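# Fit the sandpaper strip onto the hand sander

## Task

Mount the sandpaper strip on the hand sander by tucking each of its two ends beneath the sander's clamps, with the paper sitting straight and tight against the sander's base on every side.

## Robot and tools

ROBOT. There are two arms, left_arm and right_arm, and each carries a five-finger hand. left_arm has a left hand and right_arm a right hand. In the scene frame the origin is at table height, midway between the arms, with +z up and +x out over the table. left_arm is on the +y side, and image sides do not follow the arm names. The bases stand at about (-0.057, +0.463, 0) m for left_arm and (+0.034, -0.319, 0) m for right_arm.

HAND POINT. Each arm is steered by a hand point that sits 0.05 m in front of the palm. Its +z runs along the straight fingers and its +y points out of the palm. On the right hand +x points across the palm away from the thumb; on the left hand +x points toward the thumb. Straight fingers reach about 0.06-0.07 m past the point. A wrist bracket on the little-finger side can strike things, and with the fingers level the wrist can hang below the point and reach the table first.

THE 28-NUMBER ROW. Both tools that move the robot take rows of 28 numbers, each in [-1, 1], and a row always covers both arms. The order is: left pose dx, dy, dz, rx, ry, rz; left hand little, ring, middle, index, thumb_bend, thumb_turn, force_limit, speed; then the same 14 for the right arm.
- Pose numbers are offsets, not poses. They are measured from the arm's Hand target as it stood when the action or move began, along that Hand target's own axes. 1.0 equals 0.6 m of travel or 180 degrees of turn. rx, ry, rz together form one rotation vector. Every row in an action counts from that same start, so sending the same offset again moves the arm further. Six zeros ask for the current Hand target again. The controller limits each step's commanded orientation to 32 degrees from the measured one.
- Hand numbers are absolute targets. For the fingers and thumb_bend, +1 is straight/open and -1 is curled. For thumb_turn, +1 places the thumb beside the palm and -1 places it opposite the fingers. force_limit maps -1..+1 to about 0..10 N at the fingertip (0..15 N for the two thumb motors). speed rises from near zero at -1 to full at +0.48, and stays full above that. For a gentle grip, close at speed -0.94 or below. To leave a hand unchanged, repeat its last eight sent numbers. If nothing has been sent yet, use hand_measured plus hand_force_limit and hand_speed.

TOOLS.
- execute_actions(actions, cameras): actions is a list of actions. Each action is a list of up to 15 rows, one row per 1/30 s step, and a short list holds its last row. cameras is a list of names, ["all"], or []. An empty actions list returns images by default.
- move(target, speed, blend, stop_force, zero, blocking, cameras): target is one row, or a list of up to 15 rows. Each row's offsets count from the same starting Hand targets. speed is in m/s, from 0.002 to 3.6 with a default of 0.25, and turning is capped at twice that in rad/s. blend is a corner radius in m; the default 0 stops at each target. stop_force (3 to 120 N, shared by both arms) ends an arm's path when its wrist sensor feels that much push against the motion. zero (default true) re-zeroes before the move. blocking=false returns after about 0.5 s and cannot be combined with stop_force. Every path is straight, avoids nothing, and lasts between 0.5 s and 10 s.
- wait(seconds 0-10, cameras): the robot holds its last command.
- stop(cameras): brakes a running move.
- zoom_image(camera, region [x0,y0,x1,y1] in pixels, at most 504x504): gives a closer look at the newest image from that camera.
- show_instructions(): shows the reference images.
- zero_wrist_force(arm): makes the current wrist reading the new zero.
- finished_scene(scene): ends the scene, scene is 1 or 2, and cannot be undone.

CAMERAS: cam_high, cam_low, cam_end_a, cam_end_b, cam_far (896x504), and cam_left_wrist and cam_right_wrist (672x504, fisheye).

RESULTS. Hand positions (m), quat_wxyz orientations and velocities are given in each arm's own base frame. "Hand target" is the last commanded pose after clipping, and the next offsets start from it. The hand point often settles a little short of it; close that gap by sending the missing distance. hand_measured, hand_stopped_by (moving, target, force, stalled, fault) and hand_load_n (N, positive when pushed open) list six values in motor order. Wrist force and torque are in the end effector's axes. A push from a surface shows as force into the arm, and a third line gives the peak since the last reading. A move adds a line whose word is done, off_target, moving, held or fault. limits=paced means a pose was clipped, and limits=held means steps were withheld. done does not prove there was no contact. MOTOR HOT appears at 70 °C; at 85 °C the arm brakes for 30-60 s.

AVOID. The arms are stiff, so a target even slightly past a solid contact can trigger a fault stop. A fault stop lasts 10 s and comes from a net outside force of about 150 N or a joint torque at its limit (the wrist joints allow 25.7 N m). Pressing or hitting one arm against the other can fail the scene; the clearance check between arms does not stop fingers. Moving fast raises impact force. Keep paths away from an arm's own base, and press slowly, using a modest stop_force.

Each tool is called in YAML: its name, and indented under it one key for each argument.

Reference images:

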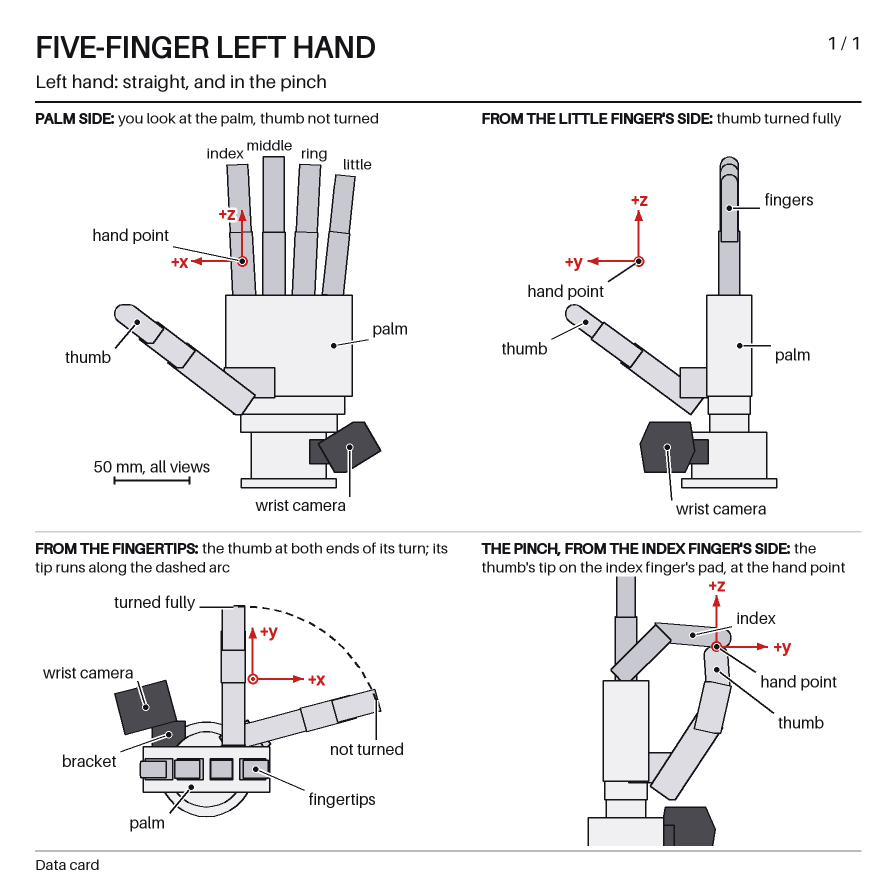

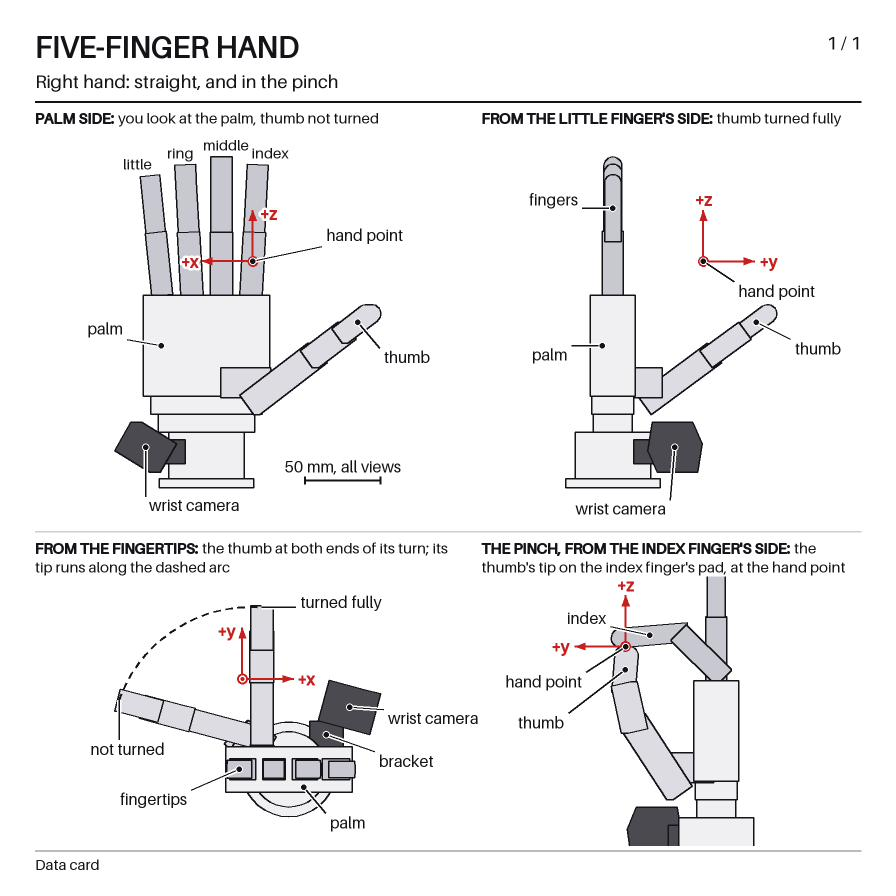

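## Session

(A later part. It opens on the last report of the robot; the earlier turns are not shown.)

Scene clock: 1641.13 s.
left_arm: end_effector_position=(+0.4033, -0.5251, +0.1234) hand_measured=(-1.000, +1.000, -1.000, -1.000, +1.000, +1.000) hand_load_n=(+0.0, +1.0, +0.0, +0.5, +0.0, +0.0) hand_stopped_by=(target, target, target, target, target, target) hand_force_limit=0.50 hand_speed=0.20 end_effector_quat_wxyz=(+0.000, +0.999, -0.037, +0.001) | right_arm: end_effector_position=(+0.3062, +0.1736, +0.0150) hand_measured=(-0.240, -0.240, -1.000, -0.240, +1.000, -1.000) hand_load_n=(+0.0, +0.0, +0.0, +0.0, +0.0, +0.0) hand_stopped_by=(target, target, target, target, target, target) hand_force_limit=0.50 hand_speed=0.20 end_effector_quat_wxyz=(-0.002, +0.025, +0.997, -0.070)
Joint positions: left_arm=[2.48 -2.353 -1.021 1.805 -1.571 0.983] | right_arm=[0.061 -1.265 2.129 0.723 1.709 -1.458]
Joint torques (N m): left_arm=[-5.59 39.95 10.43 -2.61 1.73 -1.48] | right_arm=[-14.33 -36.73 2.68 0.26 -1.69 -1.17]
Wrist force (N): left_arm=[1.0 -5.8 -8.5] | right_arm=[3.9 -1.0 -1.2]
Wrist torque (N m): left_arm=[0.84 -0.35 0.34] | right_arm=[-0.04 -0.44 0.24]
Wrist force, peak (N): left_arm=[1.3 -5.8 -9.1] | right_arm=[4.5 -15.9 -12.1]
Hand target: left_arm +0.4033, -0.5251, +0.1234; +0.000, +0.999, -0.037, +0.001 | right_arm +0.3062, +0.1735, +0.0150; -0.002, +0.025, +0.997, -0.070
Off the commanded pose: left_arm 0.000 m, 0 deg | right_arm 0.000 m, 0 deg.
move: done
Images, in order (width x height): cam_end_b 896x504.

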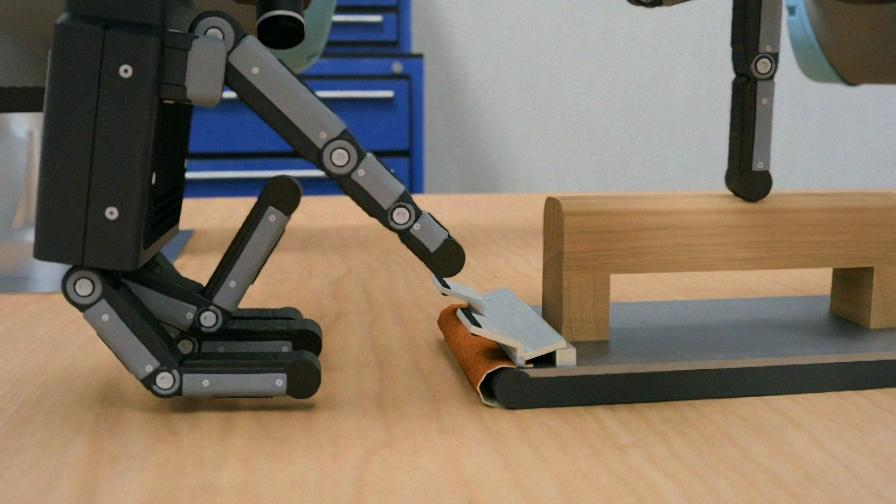

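execute_actions:
  actions: []

zoom_image:
  camera: "cam_end_a"
  region: [360, 260, 560, 430]

zoom_image:
  camera: "cam_end_b"
  region: [450, 330, 540, 420]

zoom_image:
  camera: "cam_far"
  region: [270, 110, 690, 310]

Scene clock: 1659.20 s.
left_arm: end_effector_position=(+0.4033, -0.5251, +0.1234) hand_measured=(-1.000, +1.000, -1.000, -1.000, +1.000, +1.000) hand_load_n=(+0.0, +1.0, +0.0, +0.0, +0.0, +0.0) hand_stopped_by=(target, target, target, target, target, target) hand_force_limit=0.50 hand_speed=0.20 end_effector_quat_wxyz=(+0.000, +0.999, -0.037, +0.001) | right_arm: end_effector_position=(+0.3062, +0.1735, +0.0150) hand_measured=(-0.240, -0.240, -1.000, -0.240, +1.000, -1.000) hand_load_n=(+0.0, +0.0, +0.0, +0.0, +0.0, +0.0) hand_stopped_by=(target, target, target, target, target, target) hand_force_limit=0.50 hand_speed=0.20 end_effector_quat_wxyz=(-0.002, +0.025, +0.997, -0.070)
Joint positions: left_arm=[2.48 -2.353 -1.021 1.805 -1.571 0.983] | right_arm=[0.061 -1.265 2.129 0.723 1.709 -1.458]
Joint velocities: within noise
Joint torques (N m): left_arm=[-5.89 40.43 12.96 -2.56 1.49 -1.54] | right_arm=[-13.9 -36.44 1.42 0.18 -1.7 -1.24]
Wrist force (N): left_arm=[0.9 -5.9 -8.9] | right_arm=[4.0 -0.9 -1.1]
Wrist torque (N m): left_arm=[0.83 -0.33 0.33] | right_arm=[-0.04 -0.47 0.25]
Wrist force, peak (N): left_arm=[1.1 -6.0 -9.1] | right_arm=[4.4 -1.1 -0.8]
Hand target: left_arm +0.4033, -0.5251, +0.1234; +0.000, +0.999, -0.037, +0.001 | right_arm +0.3062, +0.1735, +0.0150; -0.002, +0.025, +0.997, -0.070
Off the commanded pose: left_arm 0.000 m, 0 deg | right_arm 0.000 m, 0 deg.

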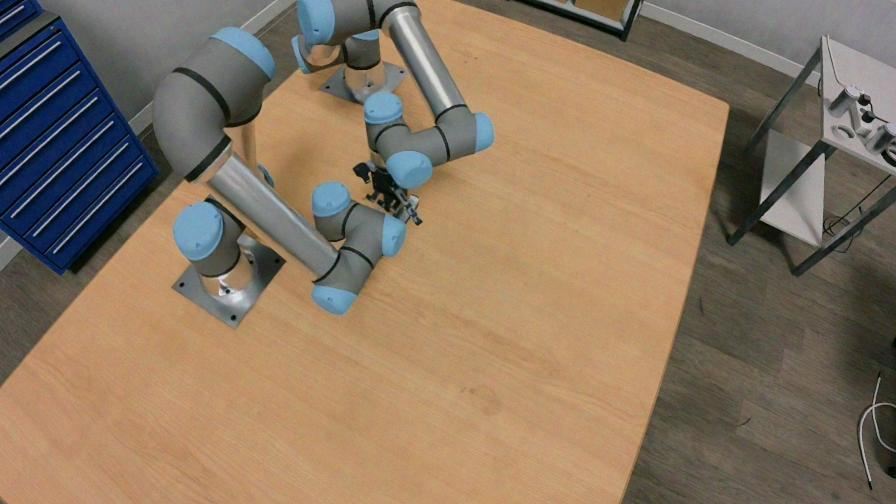

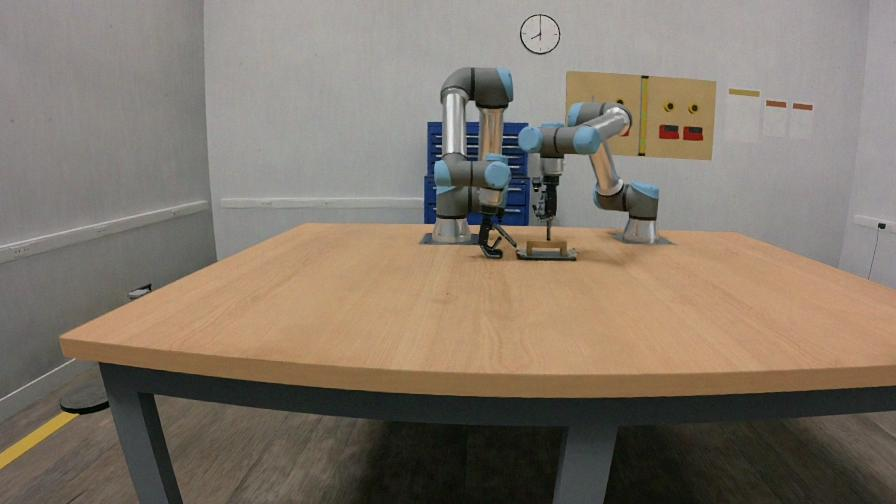

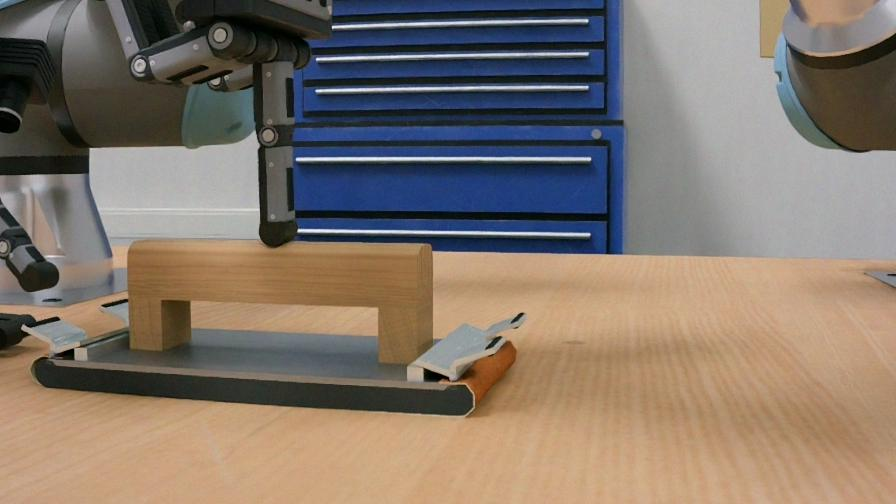

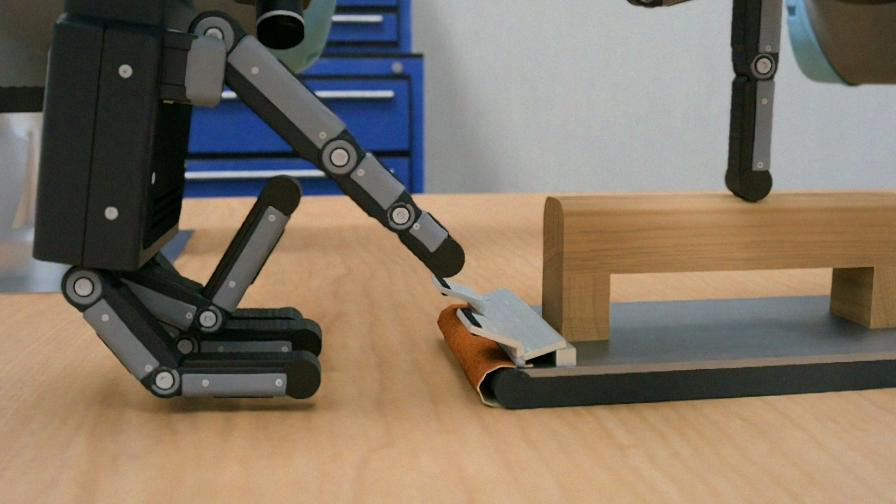

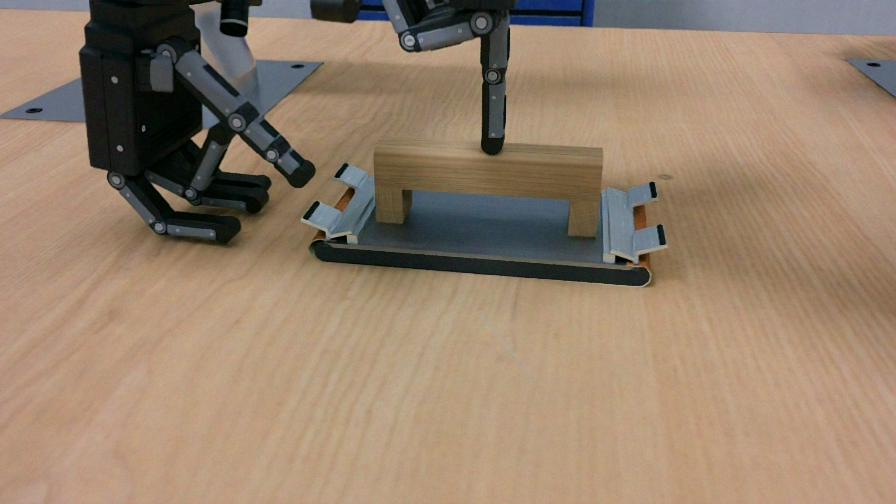

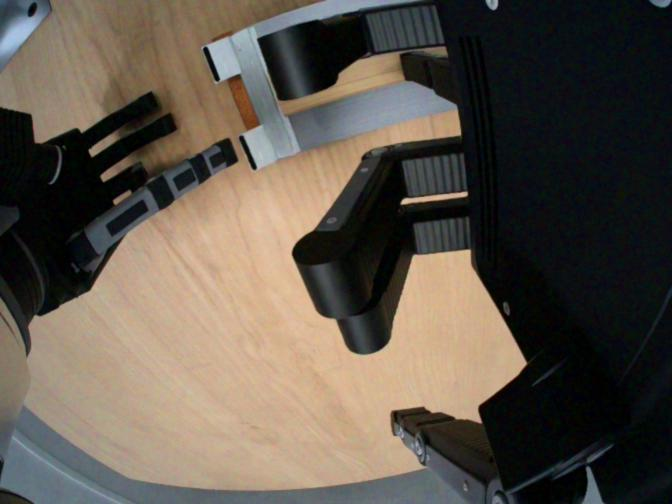

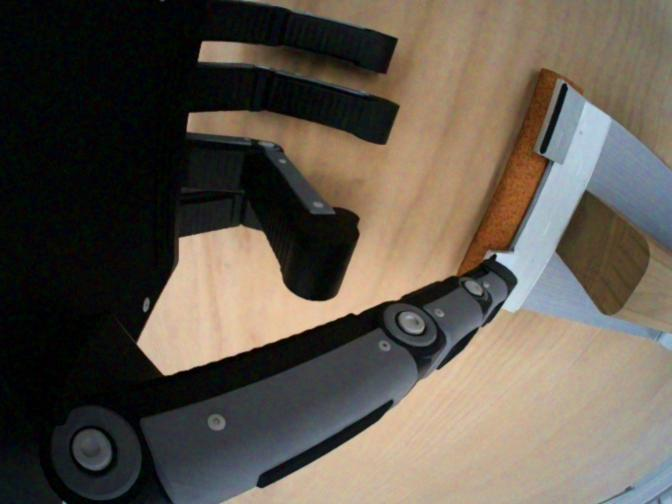

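Scaled by 2.520 from the camera's 896x504 image, which has a finer 1280x720 frame.

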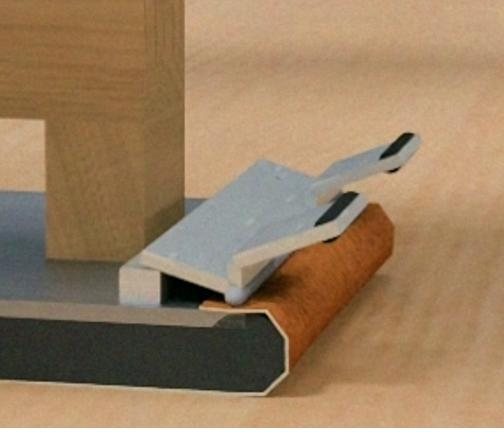

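Scaled by 5.600 from the camera's 896x504 image, which has a finer 1280x720 frame.

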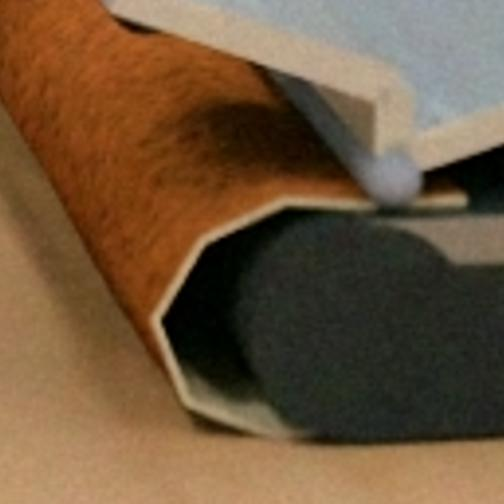

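Scaled by 1.200 from the camera's 896x504 image, which has a finer 1280x720 frame.

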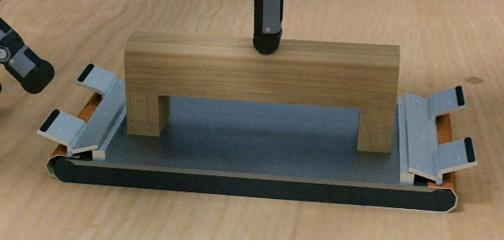

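move:
  target: [0,0,0,0,0,0,-1,1,-1,-1,1,1,0.5,0.2,0,0.0005,0.0033,0,0,0,-0.24,-0.24,-1,-0.24,1,1,0.5,0.2]
  speed: 0.05

move:
  target:
    - [0,0,0,0,0,0,-1,1,-1,-1,1,1,0.5,0.2,0,0.0693,-0.0097,0,0,0,-0.24,-0.24,-1,-0.24,1,1,0.5,0.2]
    - [0,0,0,0,0,0,-1,1,-1,-1,1,1,0.5,0.2,0,0.0858,-0.0120,0,0,0,-0.24,-0.24,-1,-0.24,1,1,0.5,0.2]
  speed: [0.06, 0.01]
  stop_force: 30
  cameras: ["cam_end_b","cam_end_a"]

zoom_image:
  camera: "cam_end_b"
  region: [420, 310, 540, 420]

Scene clock: 1694.93 s.
left_arm: end_effector_position=(+0.4033, -0.5251, +0.1234) hand_measured=(-1.000, +1.000, -1.000, -1.000, +1.000, +1.000) hand_load_n=(+0.0, +0.5, +0.0, +0.5, -0.5, +0.0) hand_stopped_by=(target, target, target, target, target, target) hand_force_limit=0.50 hand_speed=0.20 end_effector_quat_wxyz=(+0.000, +0.999, -0.037, +0.001) | right_arm: end_effector_position=(+0.3062, +0.1735, +0.0130) hand_measured=(-0.240, -0.240, -1.000, -0.240, +1.000, +1.000) hand_load_n=(+0.0, +0.0, +0.0, +0.0, +0.0, +0.0) hand_stopped_by=(target, target, target, target, target, target) hand_force_limit=0.50 hand_speed=0.20 end_effector_quat_wxyz=(-0.002, +0.025, +0.997, -0.070)
Joint positions: left_arm=[2.48 -2.353 -1.021 1.805 -1.571 0.983] | right_arm=[0.061 -1.261 2.131 0.717 1.709 -1.458]
Joint torques (N m): left_arm=[-5.52 40.62 15.6 -2.44 1.4 -1.56] | right_arm=[1.41 -10.91 2.14 0.1 -1.32 1.17]
Wrist force (N): left_arm=[1.0 -5.8 -8.6] | right_arm=[4.2 -1.1 -1.1]
Wrist torque (N m): left_arm=[0.85 -0.35 0.33] | right_arm=[-0.08 -0.48 0.25]
Wrist force, peak (N): left_arm=[1.2 -6.0 -9.1] | right_arm=[4.4 -1.2 -1.1]
Hand target: left_arm +0.4033, -0.5251, +0.1234; +0.000, +0.999, -0.037, +0.001 | right_arm +0.3062, +0.1735, +0.0130; -0.002, +0.025, +0.997, -0.070
Off the commanded pose: left_arm 0.000 m, 0 deg | right_arm 0.000 m, 0 deg.
move: done

Scene clock: 1697.60 s.
left_arm: end_effector_position=(+0.4033, -0.5251, +0.1234) hand_measured=(-1.000, +1.000, -1.000, -1.000, +1.000, +1.000) hand_load_n=(+0.0, +1.0, +0.0, +0.0, +0.0, +0.0) hand_stopped_by=(target, target, target, target, target, target) hand_force_limit=0.50 hand_speed=0.20 end_effector_quat_wxyz=(+0.000, +0.999, -0.037, +0.001) | right_arm: end_effector_position=(+0.3088, +0.2254, +0.0130) hand_measured=(-0.240, -0.240, -1.000, -0.240, +1.000, +1.000) hand_load_n=(+0.0, +1.0, +0.0, -0.5, +0.0, +0.0) hand_stopped_by=(target, target, target, target, target, target) hand_force_limit=0.50 hand_speed=0.20 end_effector_quat_wxyz=(-0.002, +0.025, +0.997, -0.070)
Joint positions: left_arm=[2.48 -2.353 -1.021 1.805 -1.571 0.983] | right_arm=[0.231 -1.198 2.042 0.766 1.705 -1.286]
Joint torques (N m): left_arm=[-5.68 40.61 15.7 -1.3 1.29 -1.5] | right_arm=[20.9 -12.97 -28.2 2 -7.76 1.65]
Wrist force (N): left_arm=[0.5 -8.3 -8.7] | right_arm=[5.2 -31.2 -4.9]
Wrist torque (N m): left_arm=[0.90 -0.33 0.41] | right_arm=[-0.32 -0.34 -0.98]
Wrist force, peak (N): left_arm=[0.8 -8.9 -8.8] | right_arm=[5.1 -31.4 -4.7]
Hand target: left_arm +0.4033, -0.5251, +0.1234; +0.000, +0.999, -0.037, +0.001 | right_arm +0.3088, +0.2254, +0.0130; -0.002, +0.025, +0.997, -0.070
Off the commanded pose: left_arm 0.000 m, 0 deg | right_arm 0.000 m, 0 deg.
move: done
Images, in order (width x height): cam_end_a 896x504, cam_end_b 896x504.

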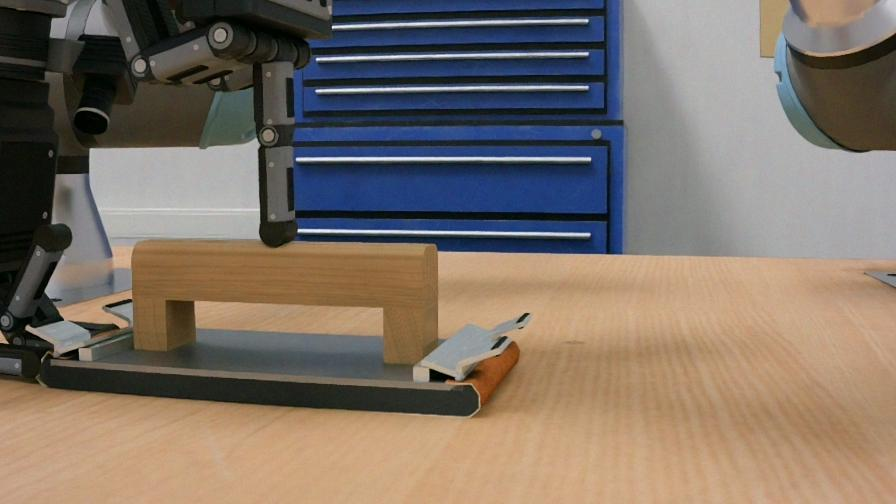

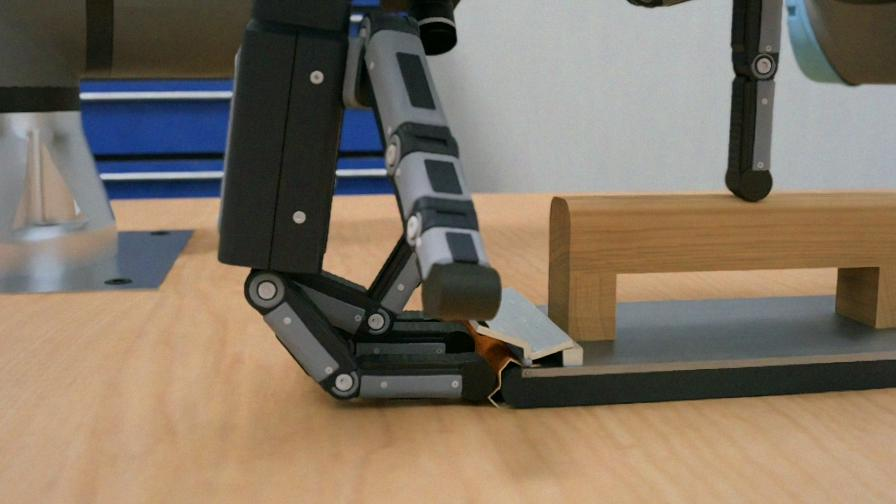

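Scaled by 4.200 from the camera's 896x504 image, which has a finer 1280x720 frame.

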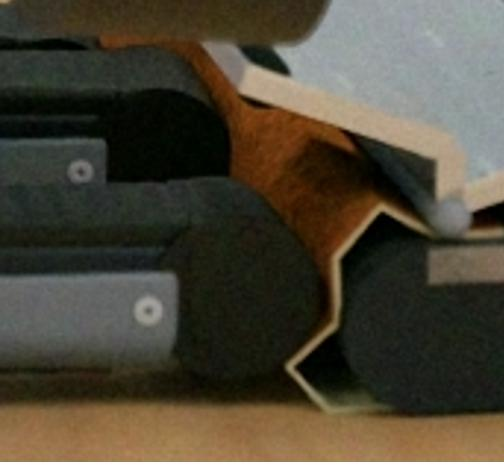

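move:
  target: [0,0,0,0,0,0,-1,1,-1,-1,1,1,0.5,0.2,0,-0.0825,0.0116,0,0,0,-0.24,-0.24,-1,-0.24,1,1,0.5,0.2]
  speed: 0.08

move:
  target: [0,0,0,0,0,0,-1,1,-1,-1,1,1,0.5,0.2,0.0148,-0.0092,-0.0375,-0.0444,0,0,0,0,-1,0,1,1,0.5,0.2]
  speed: 0.1
  cameras: ["cam_end_b"]

Scene clock: 1727.17 s.
left_arm: end_effector_position=(+0.4033, -0.5251, +0.1234) hand_measured=(-1.000, +1.000, -1.000, -1.000, +1.000, +1.000) hand_load_n=(+0.0, +1.0, +0.0, +0.0, +0.0, +0.0) hand_stopped_by=(target, target, target, target, target, target) hand_force_limit=0.50 hand_speed=0.20 end_effector_quat_wxyz=(+0.000, +0.999, -0.037, +0.001) | right_arm: end_effector_position=(+0.3063, +0.1756, +0.0130) hand_measured=(-0.240, -0.240, -1.000, -0.240, +1.000, +1.000) hand_load_n=(+0.0, +0.0, +0.0, +0.0, +0.0, +0.0) hand_stopped_by=(target, target, target, target, target, target) hand_force_limit=0.50 hand_speed=0.20 end_effector_quat_wxyz=(-0.002, +0.025, +0.997, -0.070)
Joint positions: left_arm=[2.48 -2.353 -1.021 1.805 -1.571 0.983] | right_arm=[0.068 -1.259 2.128 0.719 1.709 -1.451]
Joint torques (N m): left_arm=[-5.71 40.71 18.51 0.11 1.29 -1.46] | right_arm=[-13.45 -36.59 1.4 0.15 -1.65 -1.48]
Wrist force (N): left_arm=[0.5 -6.2 -8.8] | right_arm=[4.4 -1.5 0.5]
Wrist torque (N m): left_arm=[0.84 -0.36 0.32] | right_arm=[-0.23 -0.55 0.25]
Wrist force, peak (N): left_arm=[1.0 -8.3 -9.0] | right_arm=[5.1 -31.6 -4.8]
Hand target: left_arm +0.4033, -0.5251, +0.1234; +0.000, +0.999, -0.037, +0.001 | right_arm +0.3063, +0.1755, +0.0130; -0.002, +0.025, +0.997, -0.070
Off the commanded pose: left_arm 0.000 m, 0 deg | right_arm 0.000 m, 0 deg.
move: done

Scene clock: 1728.50 s.
left_arm: end_effector_position=(+0.4033, -0.5251, +0.1234) hand_measured=(-1.000, +1.000, -1.000, -1.000, +1.000, +1.000) hand_load_n=(+0.0, +1.0, +0.0, +0.0, +0.0, +0.0) hand_stopped_by=(target, target, target, target, target, target) hand_force_limit=0.50 hand_speed=0.20 end_effector_quat_wxyz=(+0.000, +0.999, -0.037, +0.001) | right_arm: end_effector_position=(+0.2973, +0.1736, +0.0360) hand_measured=(+0.000, +0.000, -1.000, +0.000, +1.000, +1.000) hand_load_n=(+0.0, +0.0, +0.0, +0.0, +0.0, +0.0) hand_stopped_by=(target, target, target, target, target, target) hand_force_limit=0.50 hand_speed=0.20 end_effector_quat_wxyz=(+0.000, +0.025, +1.000, +0.000)
Joint positions: left_arm=[2.48 -2.353 -1.021 1.805 -1.571 0.983] | right_arm=[-0.07 -1.353 2.19 0.734 1.571 -1.59]
Joint torques (N m): left_arm=[-4.63 40.95 19.11 -0.84 1.27 -1.61] | right_arm=[-14.2 -32.64 1.32 4.98 -1.88 -0.99]
Wrist force (N): left_arm=[0.6 -6.2 -8.7] | right_arm=[3.6 -1.6 0.3]
Wrist torque (N m): left_arm=[0.83 -0.38 0.32] | right_arm=[-0.25 -0.42 0.23]
Wrist force, peak (N): left_arm=[0.5 -6.4 -8.8] | right_arm=[1.1 5.2 -36.8]
Hand target: left_arm +0.4033, -0.5251, +0.1234; +0.000, +0.999, -0.037, +0.001 | right_arm +0.2973, +0.1736, +0.0360; +0.000, +0.025, +1.000, +0.000
Off the commanded pose: left_arm 0.000 m, 0 deg | right_arm 0.000 m, 0 deg.
move: done
Images, in order (width x height): cam_end_b 896x504.

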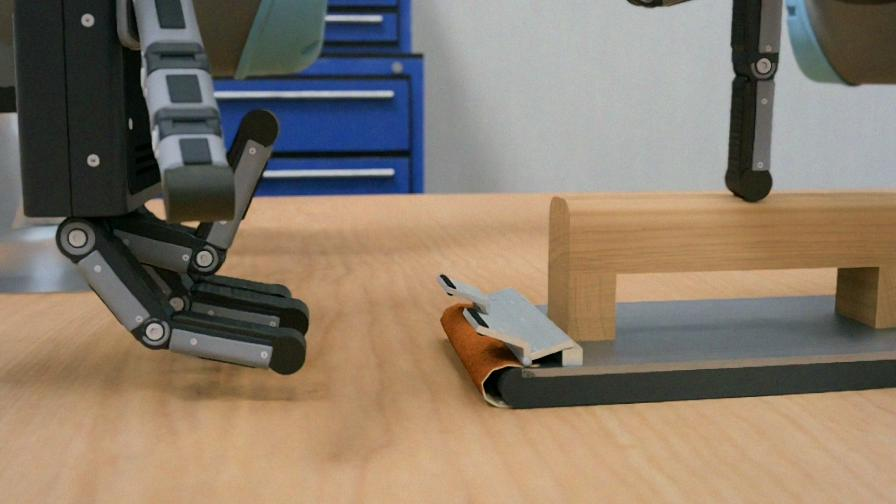

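zoom_image:
  camera: "cam_end_b"
  region: [420, 260, 620, 430]

Scaled by 2.520 from the camera's 896x504 image, which has a finer 1280x720 frame.

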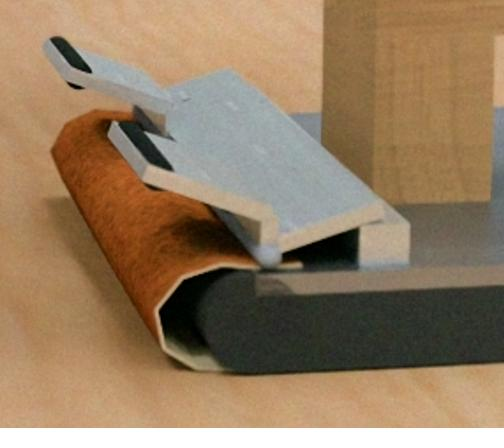

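move:
  target:
    - [0,0,0,0,0,0,-1,1,-1,-1,1,1,0.5,0.2,0,0.0858,0,0,0,0,0,0,-1,0,1,1,0.5,0.2]
    - [0,0,0,0,0,0,-1,1,-1,-1,1,1,0.5,0.2,0,0.0930,-0.0200,0,0,0,0,0,-1,0,1,1,0.5,0.2]
    - [0,0,0,0,0,0,-1,1,-1,-1,1,1,0.5,0.2,0,0.1005,-0.0333,0,0,0,0,0,-1,0,1,1,0.5,0.2]
  speed: [0.08, 0.02, 0.02]
  cameras: ["cam_end_b"]

zoom_image:
  camera: "cam_end_b"
  region: [420, 240, 620, 430]

Scene clock: 1748.57 s.
left_arm: end_effector_position=(+0.4033, -0.5251, +0.1234) hand_measured=(-1.000, +1.000, -1.000, -1.000, +1.000, +1.000) hand_load_n=(+0.0, +0.5, +0.0, +0.0, +0.0, +0.0) hand_stopped_by=(target, target, target, target, target, target) hand_force_limit=0.50 hand_speed=0.20 end_effector_quat_wxyz=(+0.000, +0.999, -0.037, +0.001) | right_arm: end_effector_position=(+0.3004, +0.2338, +0.0559) hand_measured=(+0.000, +0.000, -1.000, +0.000, +1.000, +1.000) hand_load_n=(+0.0, +4.5, +0.0, +0.0, +0.0, +0.0) hand_stopped_by=(target, target, target, target, target, target) hand_force_limit=0.50 hand_speed=0.20 end_effector_quat_wxyz=(+0.000, +0.025, +1.000, +0.000)
Joint positions: left_arm=[2.48 -2.353 -1.021 1.805 -1.571 0.983] | right_arm=[0.15 -1.324 2.079 0.817 1.57 -1.37]
Joint torques (N m): left_arm=[-4.7 41.44 23.01 0.05 1.34 -1.49] | right_arm=[14.36 -36.46 -27.47 5.19 1.04 1.36]
Wrist force (N): left_arm=[1.2 -4.9 -8.7] | right_arm=[3.8 -0.8 3.5]
Wrist torque (N m): left_arm=[0.81 -0.38 0.30] | right_arm=[-0.02 -0.55 0.14]
Wrist force, peak (N): left_arm=[1.8 -11.0 -18.1] | right_arm=[4.7 -15.4 9.5]
Hand target: left_arm +0.4033, -0.5251, +0.1234; +0.000, +0.999, -0.037, +0.001 | right_arm +0.3004, +0.2338, +0.0560; +0.000, +0.025, +1.000, +0.000
Off the commanded pose: left_arm 0.000 m, 0 deg | right_arm 0.000 m, 0 deg.
move: done
Images, in order (width x height): cam_end_b 896x504.

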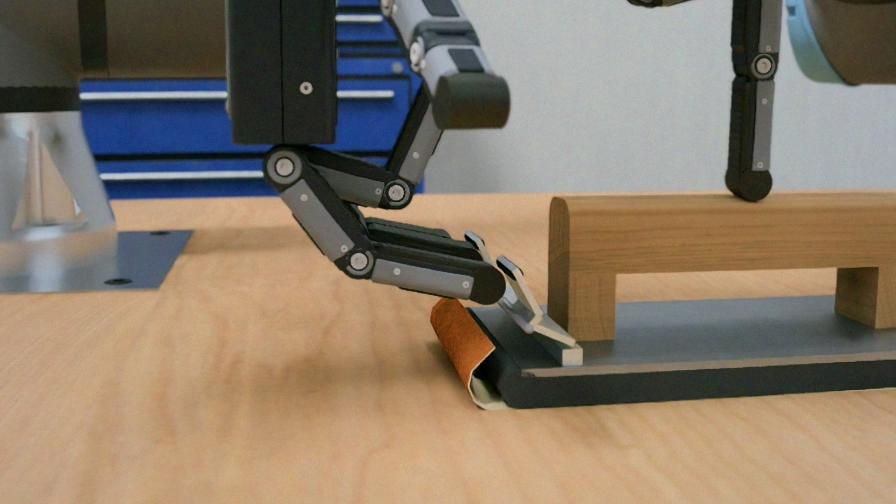

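Scaled by 2.520 from the camera's 896x504 image, which has a finer 1280x720 frame.

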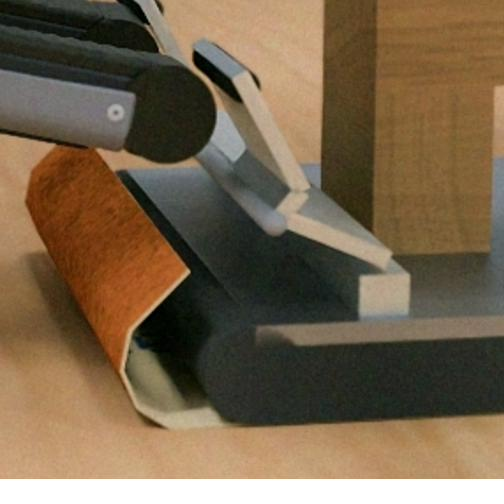

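move:
  target:
    - [0,0,0,0,0,0,-1,1,-1,-1,1,1,0.5,0.2,0,-0.0667,-0.0167,0,0,0,0,0,-1,0,1,1,0.5,0.2]
    - [0,0,0,0,0,0,-1,1,-1,-1,1,1,0.5,0.2,-0.0147,-0.0305,-0.0483,0.0444,0,0,-0.24,-0.24,-1,-0.24,1,-1,0.5,0.2]
  speed: [0.06, 0.1]
  cameras: ["cam_end_b"]

zoom_image:
  camera: "cam_end_b"
  region: [420, 240, 620, 430]

Scene clock: 1802.83 s.
left_arm: end_effector_position=(+0.4033, -0.5251, +0.1234) hand_measured=(-1.000, +1.000, -1.000, -1.000, +1.000, +1.000) hand_load_n=(+0.0, +0.0, +0.0, +0.0, +0.0, +0.0) hand_stopped_by=(target, target, target, target, target, target) hand_force_limit=0.50 hand_speed=0.20 end_effector_quat_wxyz=(+0.000, +0.999, -0.037, +0.001) | right_arm: end_effector_position=(+0.3019, +0.2015, +0.0729) hand_measured=(+0.000, +0.000, -1.000, +0.000, +1.000, +1.000) hand_load_n=(+0.0, +0.0, +0.0, +0.0, +0.0, +0.0) hand_stopped_by=(target, target, target, target, target, target) hand_force_limit=0.50 hand_speed=0.20 end_effector_quat_wxyz=(+0.000, +0.025, +0.999, -0.024)
Joint positions: left_arm=[2.48 -2.353 -1.021 1.805 -1.571 0.983] | right_arm=[0.079 -1.379 2.085 0.87 1.619 -1.442]
Joint torques (N m): left_arm=[-4.68 40.03 23.12 -2.6 -0.05 -1.31] | right_arm=[-13.79 -33.07 0.6 0.16 -1.79 -1.09]
Wrist force (N): left_arm=[0.1 -0.7 -9.1] | right_arm=[3.6 0.3 0.3]
Wrist torque (N m): left_arm=[0.64 -0.42 0.05] | right_arm=[0.01 -0.40 0.29]
Wrist force, peak (N): left_arm=[0.8 -3.8 -9.8] | right_arm=[3.3 -6.0 3.3]
Hand target: left_arm +0.4033, -0.5251, +0.1234; +0.000, +0.999, -0.037, +0.001 | right_arm +0.3019, +0.2014, +0.0729; +0.000, +0.025, +0.999, -0.024 (not the last commanded pose)
Off the commanded pose: left_arm 0.000 m, 0 deg | right_arm 0.019 m, 5 deg.
move: held (right_arm; a check stopped the path); path passed 1 of 2 targets; target 2's new numbers were not sent; limits=held
pose unreachable (right arm): on one or more control steps of this call, first in action 0 (counted from 0), this arm could not follow its commanded pose, so it was not sent that pose on those steps. It may still have moved: this result reports where it is.
cause: moving toward the commanded pose would bring a part of the arm too close to another arm (a part of this arm just beyond joint 4 (wrist 1) and a part of the left arm just beyond its joint 4 (wrist 1), 22 mm apart when this arm was first held).
Images, in order (width x height): cam_end_b 896x504.

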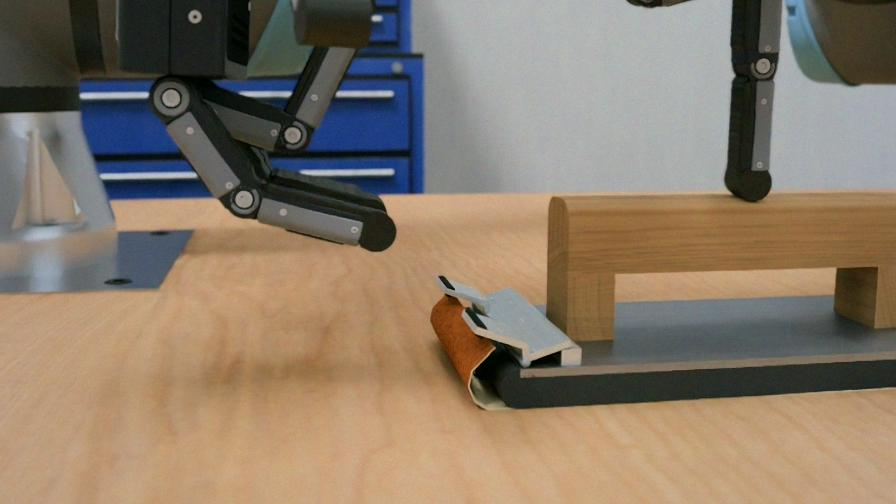

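Scaled by 2.520 from the camera's 896x504 image, which has a finer 1280x720 frame.

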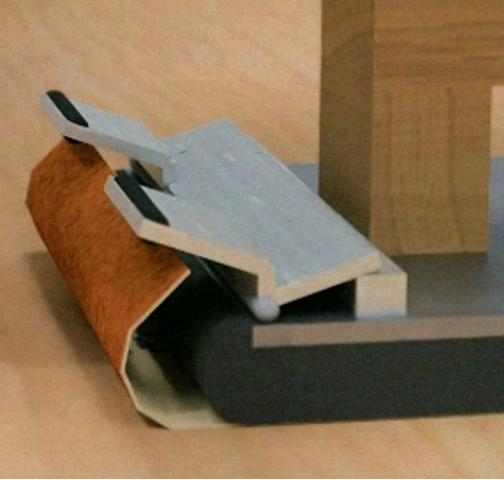

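move:
  target:
    - [0,0,-0.0083,0,0,0,-1,1,-1,-1,1,1,0.5,0.2,0,0,0,0.0222,0,0,0,0,-1,0,1,1,0.5,0.2]
    - [0,-0.025,-0.0083,0,0,0,-1,1,-1,-1,1,1,0.5,0.2,0,0,0,0.0222,0,0,0,0,-1,0,1,1,0.5,0.2]
    - [0,-0.025,-0.001,0,0,0,-1,1,-1,-1,1,1,0.5,0.2,0,0,0,0.0222,0,0,0,0,-1,0,1,1,0.5,0.2]
    - [0,-0.025,0,0,0,0,-1,1,-1,-1,1,1,0.5,0.2,0,0,0,0.0222,0,0,0,0,-1,0,1,1,0.5,0.2]
  speed: [0.03,0.05,0.03,0.01]
  cameras: ["cam_end_b"]

Scene clock: 1831.17 s.
left_arm: end_effector_position=(+0.4033, -0.5251, +0.1277) hand_measured=(-1.000, +1.000, -1.000, -1.000, +1.000, +1.000) hand_load_n=(+0.5, +0.0, +0.0, +0.0, +0.0, +0.0) hand_stopped_by=(target, target, target, target, target, target) hand_force_limit=0.50 hand_speed=0.20 end_effector_quat_wxyz=(+0.000, +0.999, -0.037, +0.001) | right_arm: end_effector_position=(+0.3020, +0.2015, +0.0729) hand_measured=(+0.000, +0.000, -1.000, +0.000, +1.000, +1.000) hand_load_n=(+0.0, +0.0, +0.0, +0.0, +0.0, +0.0) hand_stopped_by=(target, target, target, target, target, target) hand_force_limit=0.50 hand_speed=0.20 end_effector_quat_wxyz=(-0.001, +0.025, +0.999, -0.049) end_effector_velocity=(-0.001, +0.000, +0.000) end_effector_angular_velocity=(+0.007, -0.001, +0.000)
Joint positions: left_arm=[2.48 -2.35 -1.015 1.796 -1.571 0.983] | right_arm=[0.123 -1.365 2.063 0.888 1.667 -1.398]
Joint velocities: left_arm=[within noise] | right_arm=[-0.006 -0.004 0.005 -0.004 -0.006 -0.006]
Joint torques (N m): left_arm=[-5.31 51.19 27.04 -4.29 -0.55 -1.43] | right_arm=[-12.66 -35.45 -0.73 0.39 -1.9 -1.02]
Wrist force (N): left_arm=[0.0 0.2 0.3] | right_arm=[3.1 0.5 0.8]
Wrist torque (N m): left_arm=[0.06 0.03 0.01] | right_arm=[0.00 -0.33 0.29]
Wrist force, peak (N): left_arm=[0.1 -0.5 -9.3] | right_arm=[3.7 0.4 0.5]
Hand target: left_arm +0.4033, -0.5251, +0.1278; +0.000, +0.999, -0.037, +0.001 (not the last commanded pose) | right_arm +0.3019, +0.2014, +0.0729; -0.001, +0.025, +0.999, -0.048 (not the last commanded pose)
Off the commanded pose: left_arm 0.016 m, 0 deg | right_arm 0.000 m, 1 deg.
move: held (right_arm; a check stopped the path), off_target (left_arm; braked when a check withheld steps of right_arm); path passed 0 of 4 targets; limits=held
pose unreachable (right arm): on one or more control steps of this call, first in action 0 (counted from 0), this arm could not follow its commanded pose, so it was not sent that pose on those steps. It may still have moved: this result reports where it is.
cause: moving toward the commanded pose would bring a part of the arm too close to another arm (a part of this arm just beyond joint 4 (wrist 1) and a part of the left arm just beyond its joint 4 (wrist 1), 8 mm apart when this arm was first held).
Images, in order (width x height): cam_end_b 896x504.

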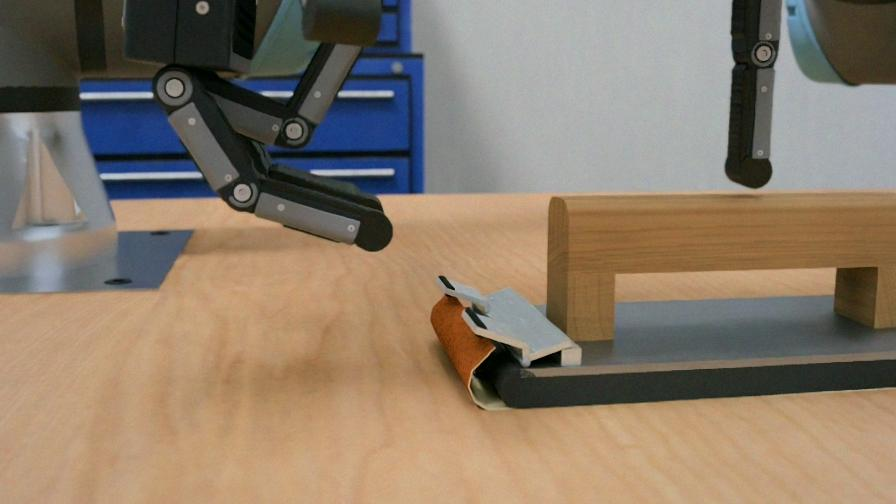

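move:
  target: [0,0,0,0,0,0,-1,1,-1,-1,1,1,0.5,0.2,0,-0.0667,0.02,-0.0311,0,0,0,0,-1,0,1,1,0.5,0.2]
  speed: 0.1

move:
  target:
    - [0,-0.025,-0.002,0,0,0,-1,1,-1,-1,1,1,0.5,0.2,0,0,0,0,0,0,0,0,-1,0,1,1,0.5,0.2]
    - [0,-0.025,0.0063,0,0,0,-1,1,-1,-1,1,1,0.5,0.2,0,0,0,0,0,0,0,0,-1,0,1,1,0.5,0.2]
    - [0,-0.025,0.0073,0,0,0,-1,1,-1,-1,1,1,0.5,0.2,0,0,0,0,0,0,0,0,-1,0,1,1,0.5,0.2]
  speed: [0.05,0.03,0.01]
  cameras: ["cam_end_b"]

Scene clock: 1841.77 s.
left_arm: end_effector_position=(+0.4033, -0.5251, +0.1278) hand_measured=(-1.000, +1.000, -1.000, -1.000, +1.000, +1.000) hand_load_n=(+0.0, +0.0, +0.0, +0.0, +0.0, +0.0) hand_stopped_by=(target, target, target, target, target, target) hand_force_limit=0.50 hand_speed=0.20 end_effector_quat_wxyz=(+0.000, +0.999, -0.037, +0.001) | right_arm: end_effector_position=(+0.2999, +0.1605, +0.0648) hand_measured=(+0.000, +0.000, -1.000, +0.000, +1.000, +1.000) hand_load_n=(+0.0, +0.0, +0.0, +0.0, +0.0, +0.0) hand_stopped_by=(target, target, target, target, target, target) hand_force_limit=0.50 hand_speed=0.20 end_effector_quat_wxyz=(+0.001, +0.025, +1.000, +0.000)
Joint positions: left_arm=[2.48 -2.35 -1.015 1.796 -1.571 0.983] | right_arm=[-0.122 -1.419 2.169 0.819 1.57 -1.643]
Joint torques (N m): left_arm=[-6.44 49.84 27.19 -4.27 -0.57 -2.11] | right_arm=[-13.97 -31.63 -0.54 0.06 -1.89 -1.56]
Wrist force (N): left_arm=[0.1 0.5 0.4] | right_arm=[3.6 -0.3 0.4]
Wrist torque (N m): left_arm=[0.08 0.02 0.01] | right_arm=[-0.03 -0.44 0.27]
Wrist force, peak (N): left_arm=[0.4 0.4 0.5] | right_arm=[4.1 -0.4 0.5]
Hand target: left_arm +0.4033, -0.5251, +0.1278; +0.000, +0.999, -0.037, +0.001 | right_arm +0.2999, +0.1605, +0.0648; +0.001, +0.025, +1.000, +0.000
Off the commanded pose: left_arm 0.000 m, 0 deg | right_arm 0.000 m, 0 deg.
move: done

Scene clock: 1843.23 s.
left_arm: end_effector_position=(+0.4045, -0.5101, +0.1236) hand_measured=(-1.000, +1.000, -1.000, -1.000, +1.000, +1.000) hand_load_n=(+0.0, +0.0, +0.0, +0.0, +0.0, +0.0) hand_stopped_by=(target, target, target, target, target, target) hand_force_limit=0.50 hand_speed=0.20 end_effector_quat_wxyz=(+0.000, +0.999, -0.037, +0.001) | right_arm: end_effector_position=(+0.2999, +0.1605, +0.0648) hand_measured=(+0.000, +0.000, -1.000, +0.000, +1.000, +1.000) hand_load_n=(+0.0, +0.0, +0.0, +0.0, +0.0, +0.0) hand_stopped_by=(target, target, target, target, target, target) hand_force_limit=0.50 hand_speed=0.20 end_effector_quat_wxyz=(+0.001, +0.025, +1.000, +0.000)
Joint positions: left_arm=[2.501 -2.323 -1.073 1.827 -1.571 1.005] | right_arm=[-0.122 -1.419 2.169 0.819 1.57 -1.643]
Joint torques (N m): left_arm=[7.87 32.75 4.43 -0.26 1.1 1.49] | right_arm=[-13.7 -31.75 0.21 0.12 -1.88 -1.24]
Wrist force (N): left_arm=[0.2 0.4 -3.3] | right_arm=[3.5 -0.1 0.4]
Wrist torque (N m): left_arm=[0.29 -0.14 -0.10] | right_arm=[-0.01 -0.43 0.27]
Wrist force, peak (N): left_arm=[0.2 0.4 -3.3] | right_arm=[4.0 -0.2 0.4]
Hand target: left_arm +0.4045, -0.5101, +0.1234; +0.000, +0.999, -0.037, +0.001 | right_arm +0.2999, +0.1605, +0.0648; +0.001, +0.025, +1.000, +0.000
Off the commanded pose: left_arm 0.000 m, 0 deg | right_arm 0.000 m, 0 deg.
move: done
Images, in order (width x height): cam_end_b 896x504.

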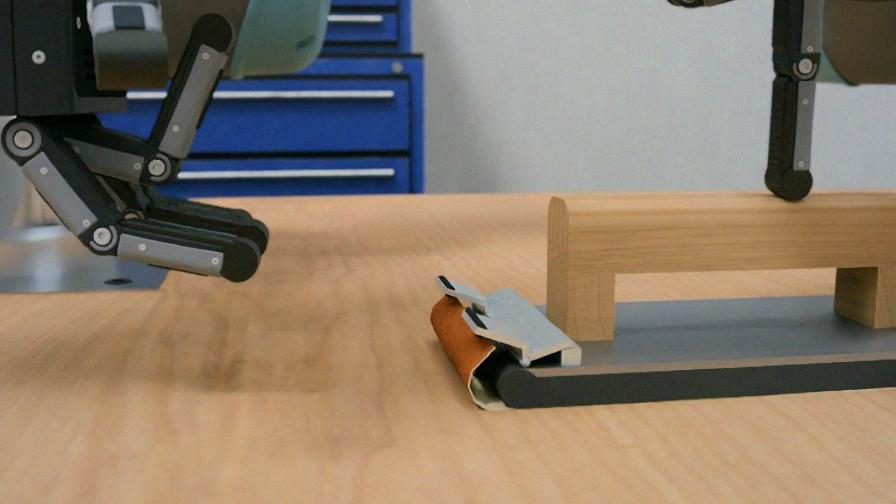

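move:
  target:
    - [0,0,0.001,0,0,0,-1,1,-1,-1,1,1,0.5,0.2,0.0054,0.0248,0.048,0,0,0,0,0,-1,0,1,1,0.5,0.2]
    - [0,0,0.001,0,0,0,-1,1,-1,-1,1,1,0.5,0.2,0.0054,0.1074,0.048,0,0,0,0,0,-1,0,1,1,0.5,0.2]
    - [0,0,0.001,0,0,0,-1,1,-1,-1,1,1,0.5,0.2,0.0054,0.1148,0.028,0,0,0,0,0,-1,0,1,1,0.5,0.2]
    - [0,0,0.001,0,0,0,-1,1,-1,-1,1,1,0.5,0.2,0.0054,0.1220,0.0147,0,0,0,0,0,-1,0,1,1,0.5,0.2]
    - [0,0,0.001,0,0,0,-1,1,-1,-1,1,1,0.5,0.2,0.0054,0.1249,0.0063,0,0,0,0,0,-1,0,1,1,0.5,0.2]
  speed: [0.1,0.06,0.02,0.02,0.02]
  cameras: ["cam_end_b"]

zoom_image:
  camera: "cam_end_b"
  region: [420, 240, 620, 430]

Scene clock: 1861.93 s.
left_arm: end_effector_position=(+0.4045, -0.5101, +0.1228) hand_measured=(-1.000, +1.000, -1.000, -1.000, +1.000, +1.000) hand_load_n=(+0.0, +0.0, +0.0, +0.0, -0.5, +0.0) hand_stopped_by=(target, target, target, target, target, target) hand_force_limit=0.50 hand_speed=0.20 end_effector_quat_wxyz=(+0.000, +0.999, -0.037, +0.001) | right_arm: end_effector_position=(+0.3004, +0.2354, +0.0610) hand_measured=(+0.000, +0.000, -1.000, +0.000, +1.000, +1.000) hand_load_n=(+0.0, +0.5, +0.0, +0.0, +0.0, +0.0) hand_stopped_by=(target, target, target, target, target, target) hand_force_limit=0.50 hand_speed=0.20 end_effector_quat_wxyz=(+0.001, +0.025, +1.000, +0.000)
Joint positions: left_arm=[2.501 -2.324 -1.074 1.829 -1.571 1.005] | right_arm=[0.155 -1.333 2.072 0.83 1.57 -1.366]
Joint torques (N m): left_arm=[-5.62 23.29 2.43 1.17 0.99 0.66] | right_arm=[12.44 -35.36 -26.56 4.93 2.01 1.46]
Wrist force (N): left_arm=[1.1 -0.3 -22.1] | right_arm=[3.2 -0.8 0.4]
Wrist torque (N m): left_arm=[1.47 -0.95 -0.01] | right_arm=[-0.18 -0.35 0.13]
Wrist force, peak (N): left_arm=[1.9 -4.1 -29.8] | right_arm=[3.6 -15.0 9.9]
Hand target: left_arm +0.4045, -0.5101, +0.1228; +0.000, +0.999, -0.037, +0.001 | right_arm +0.3004, +0.2355, +0.0611; +0.001, +0.025, +1.000, +0.000
Off the commanded pose: left_arm 0.000 m, 0 deg | right_arm 0.000 m, 0 deg.
move: done
Images, in order (width x height): cam_end_b 896x504.

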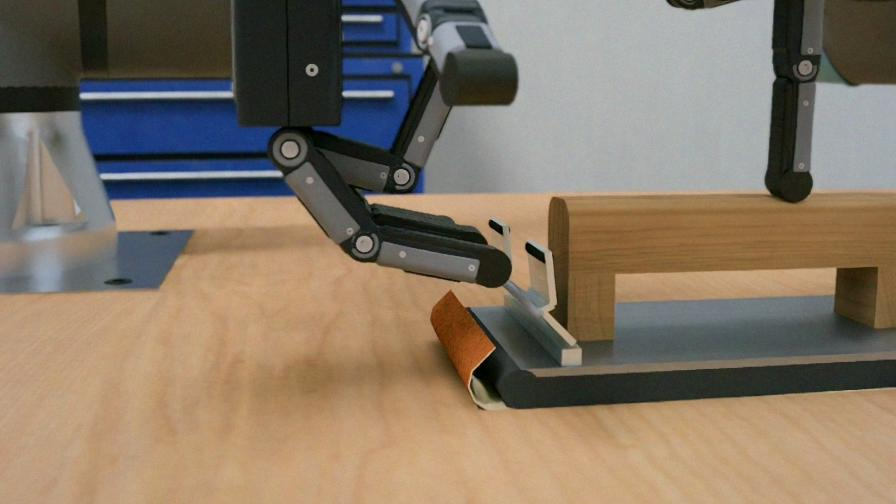

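Scaled by 2.520 from the camera's 896x504 image, which has a finer 1280x720 frame.

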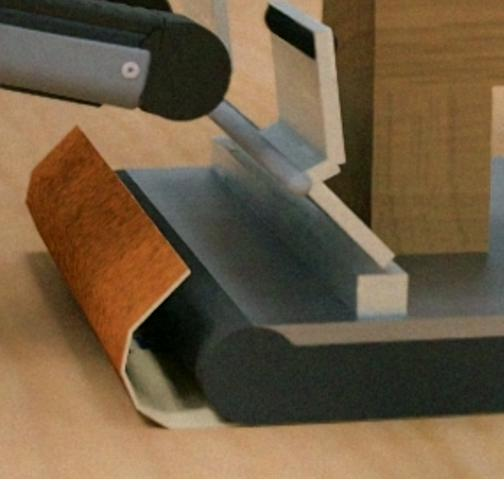

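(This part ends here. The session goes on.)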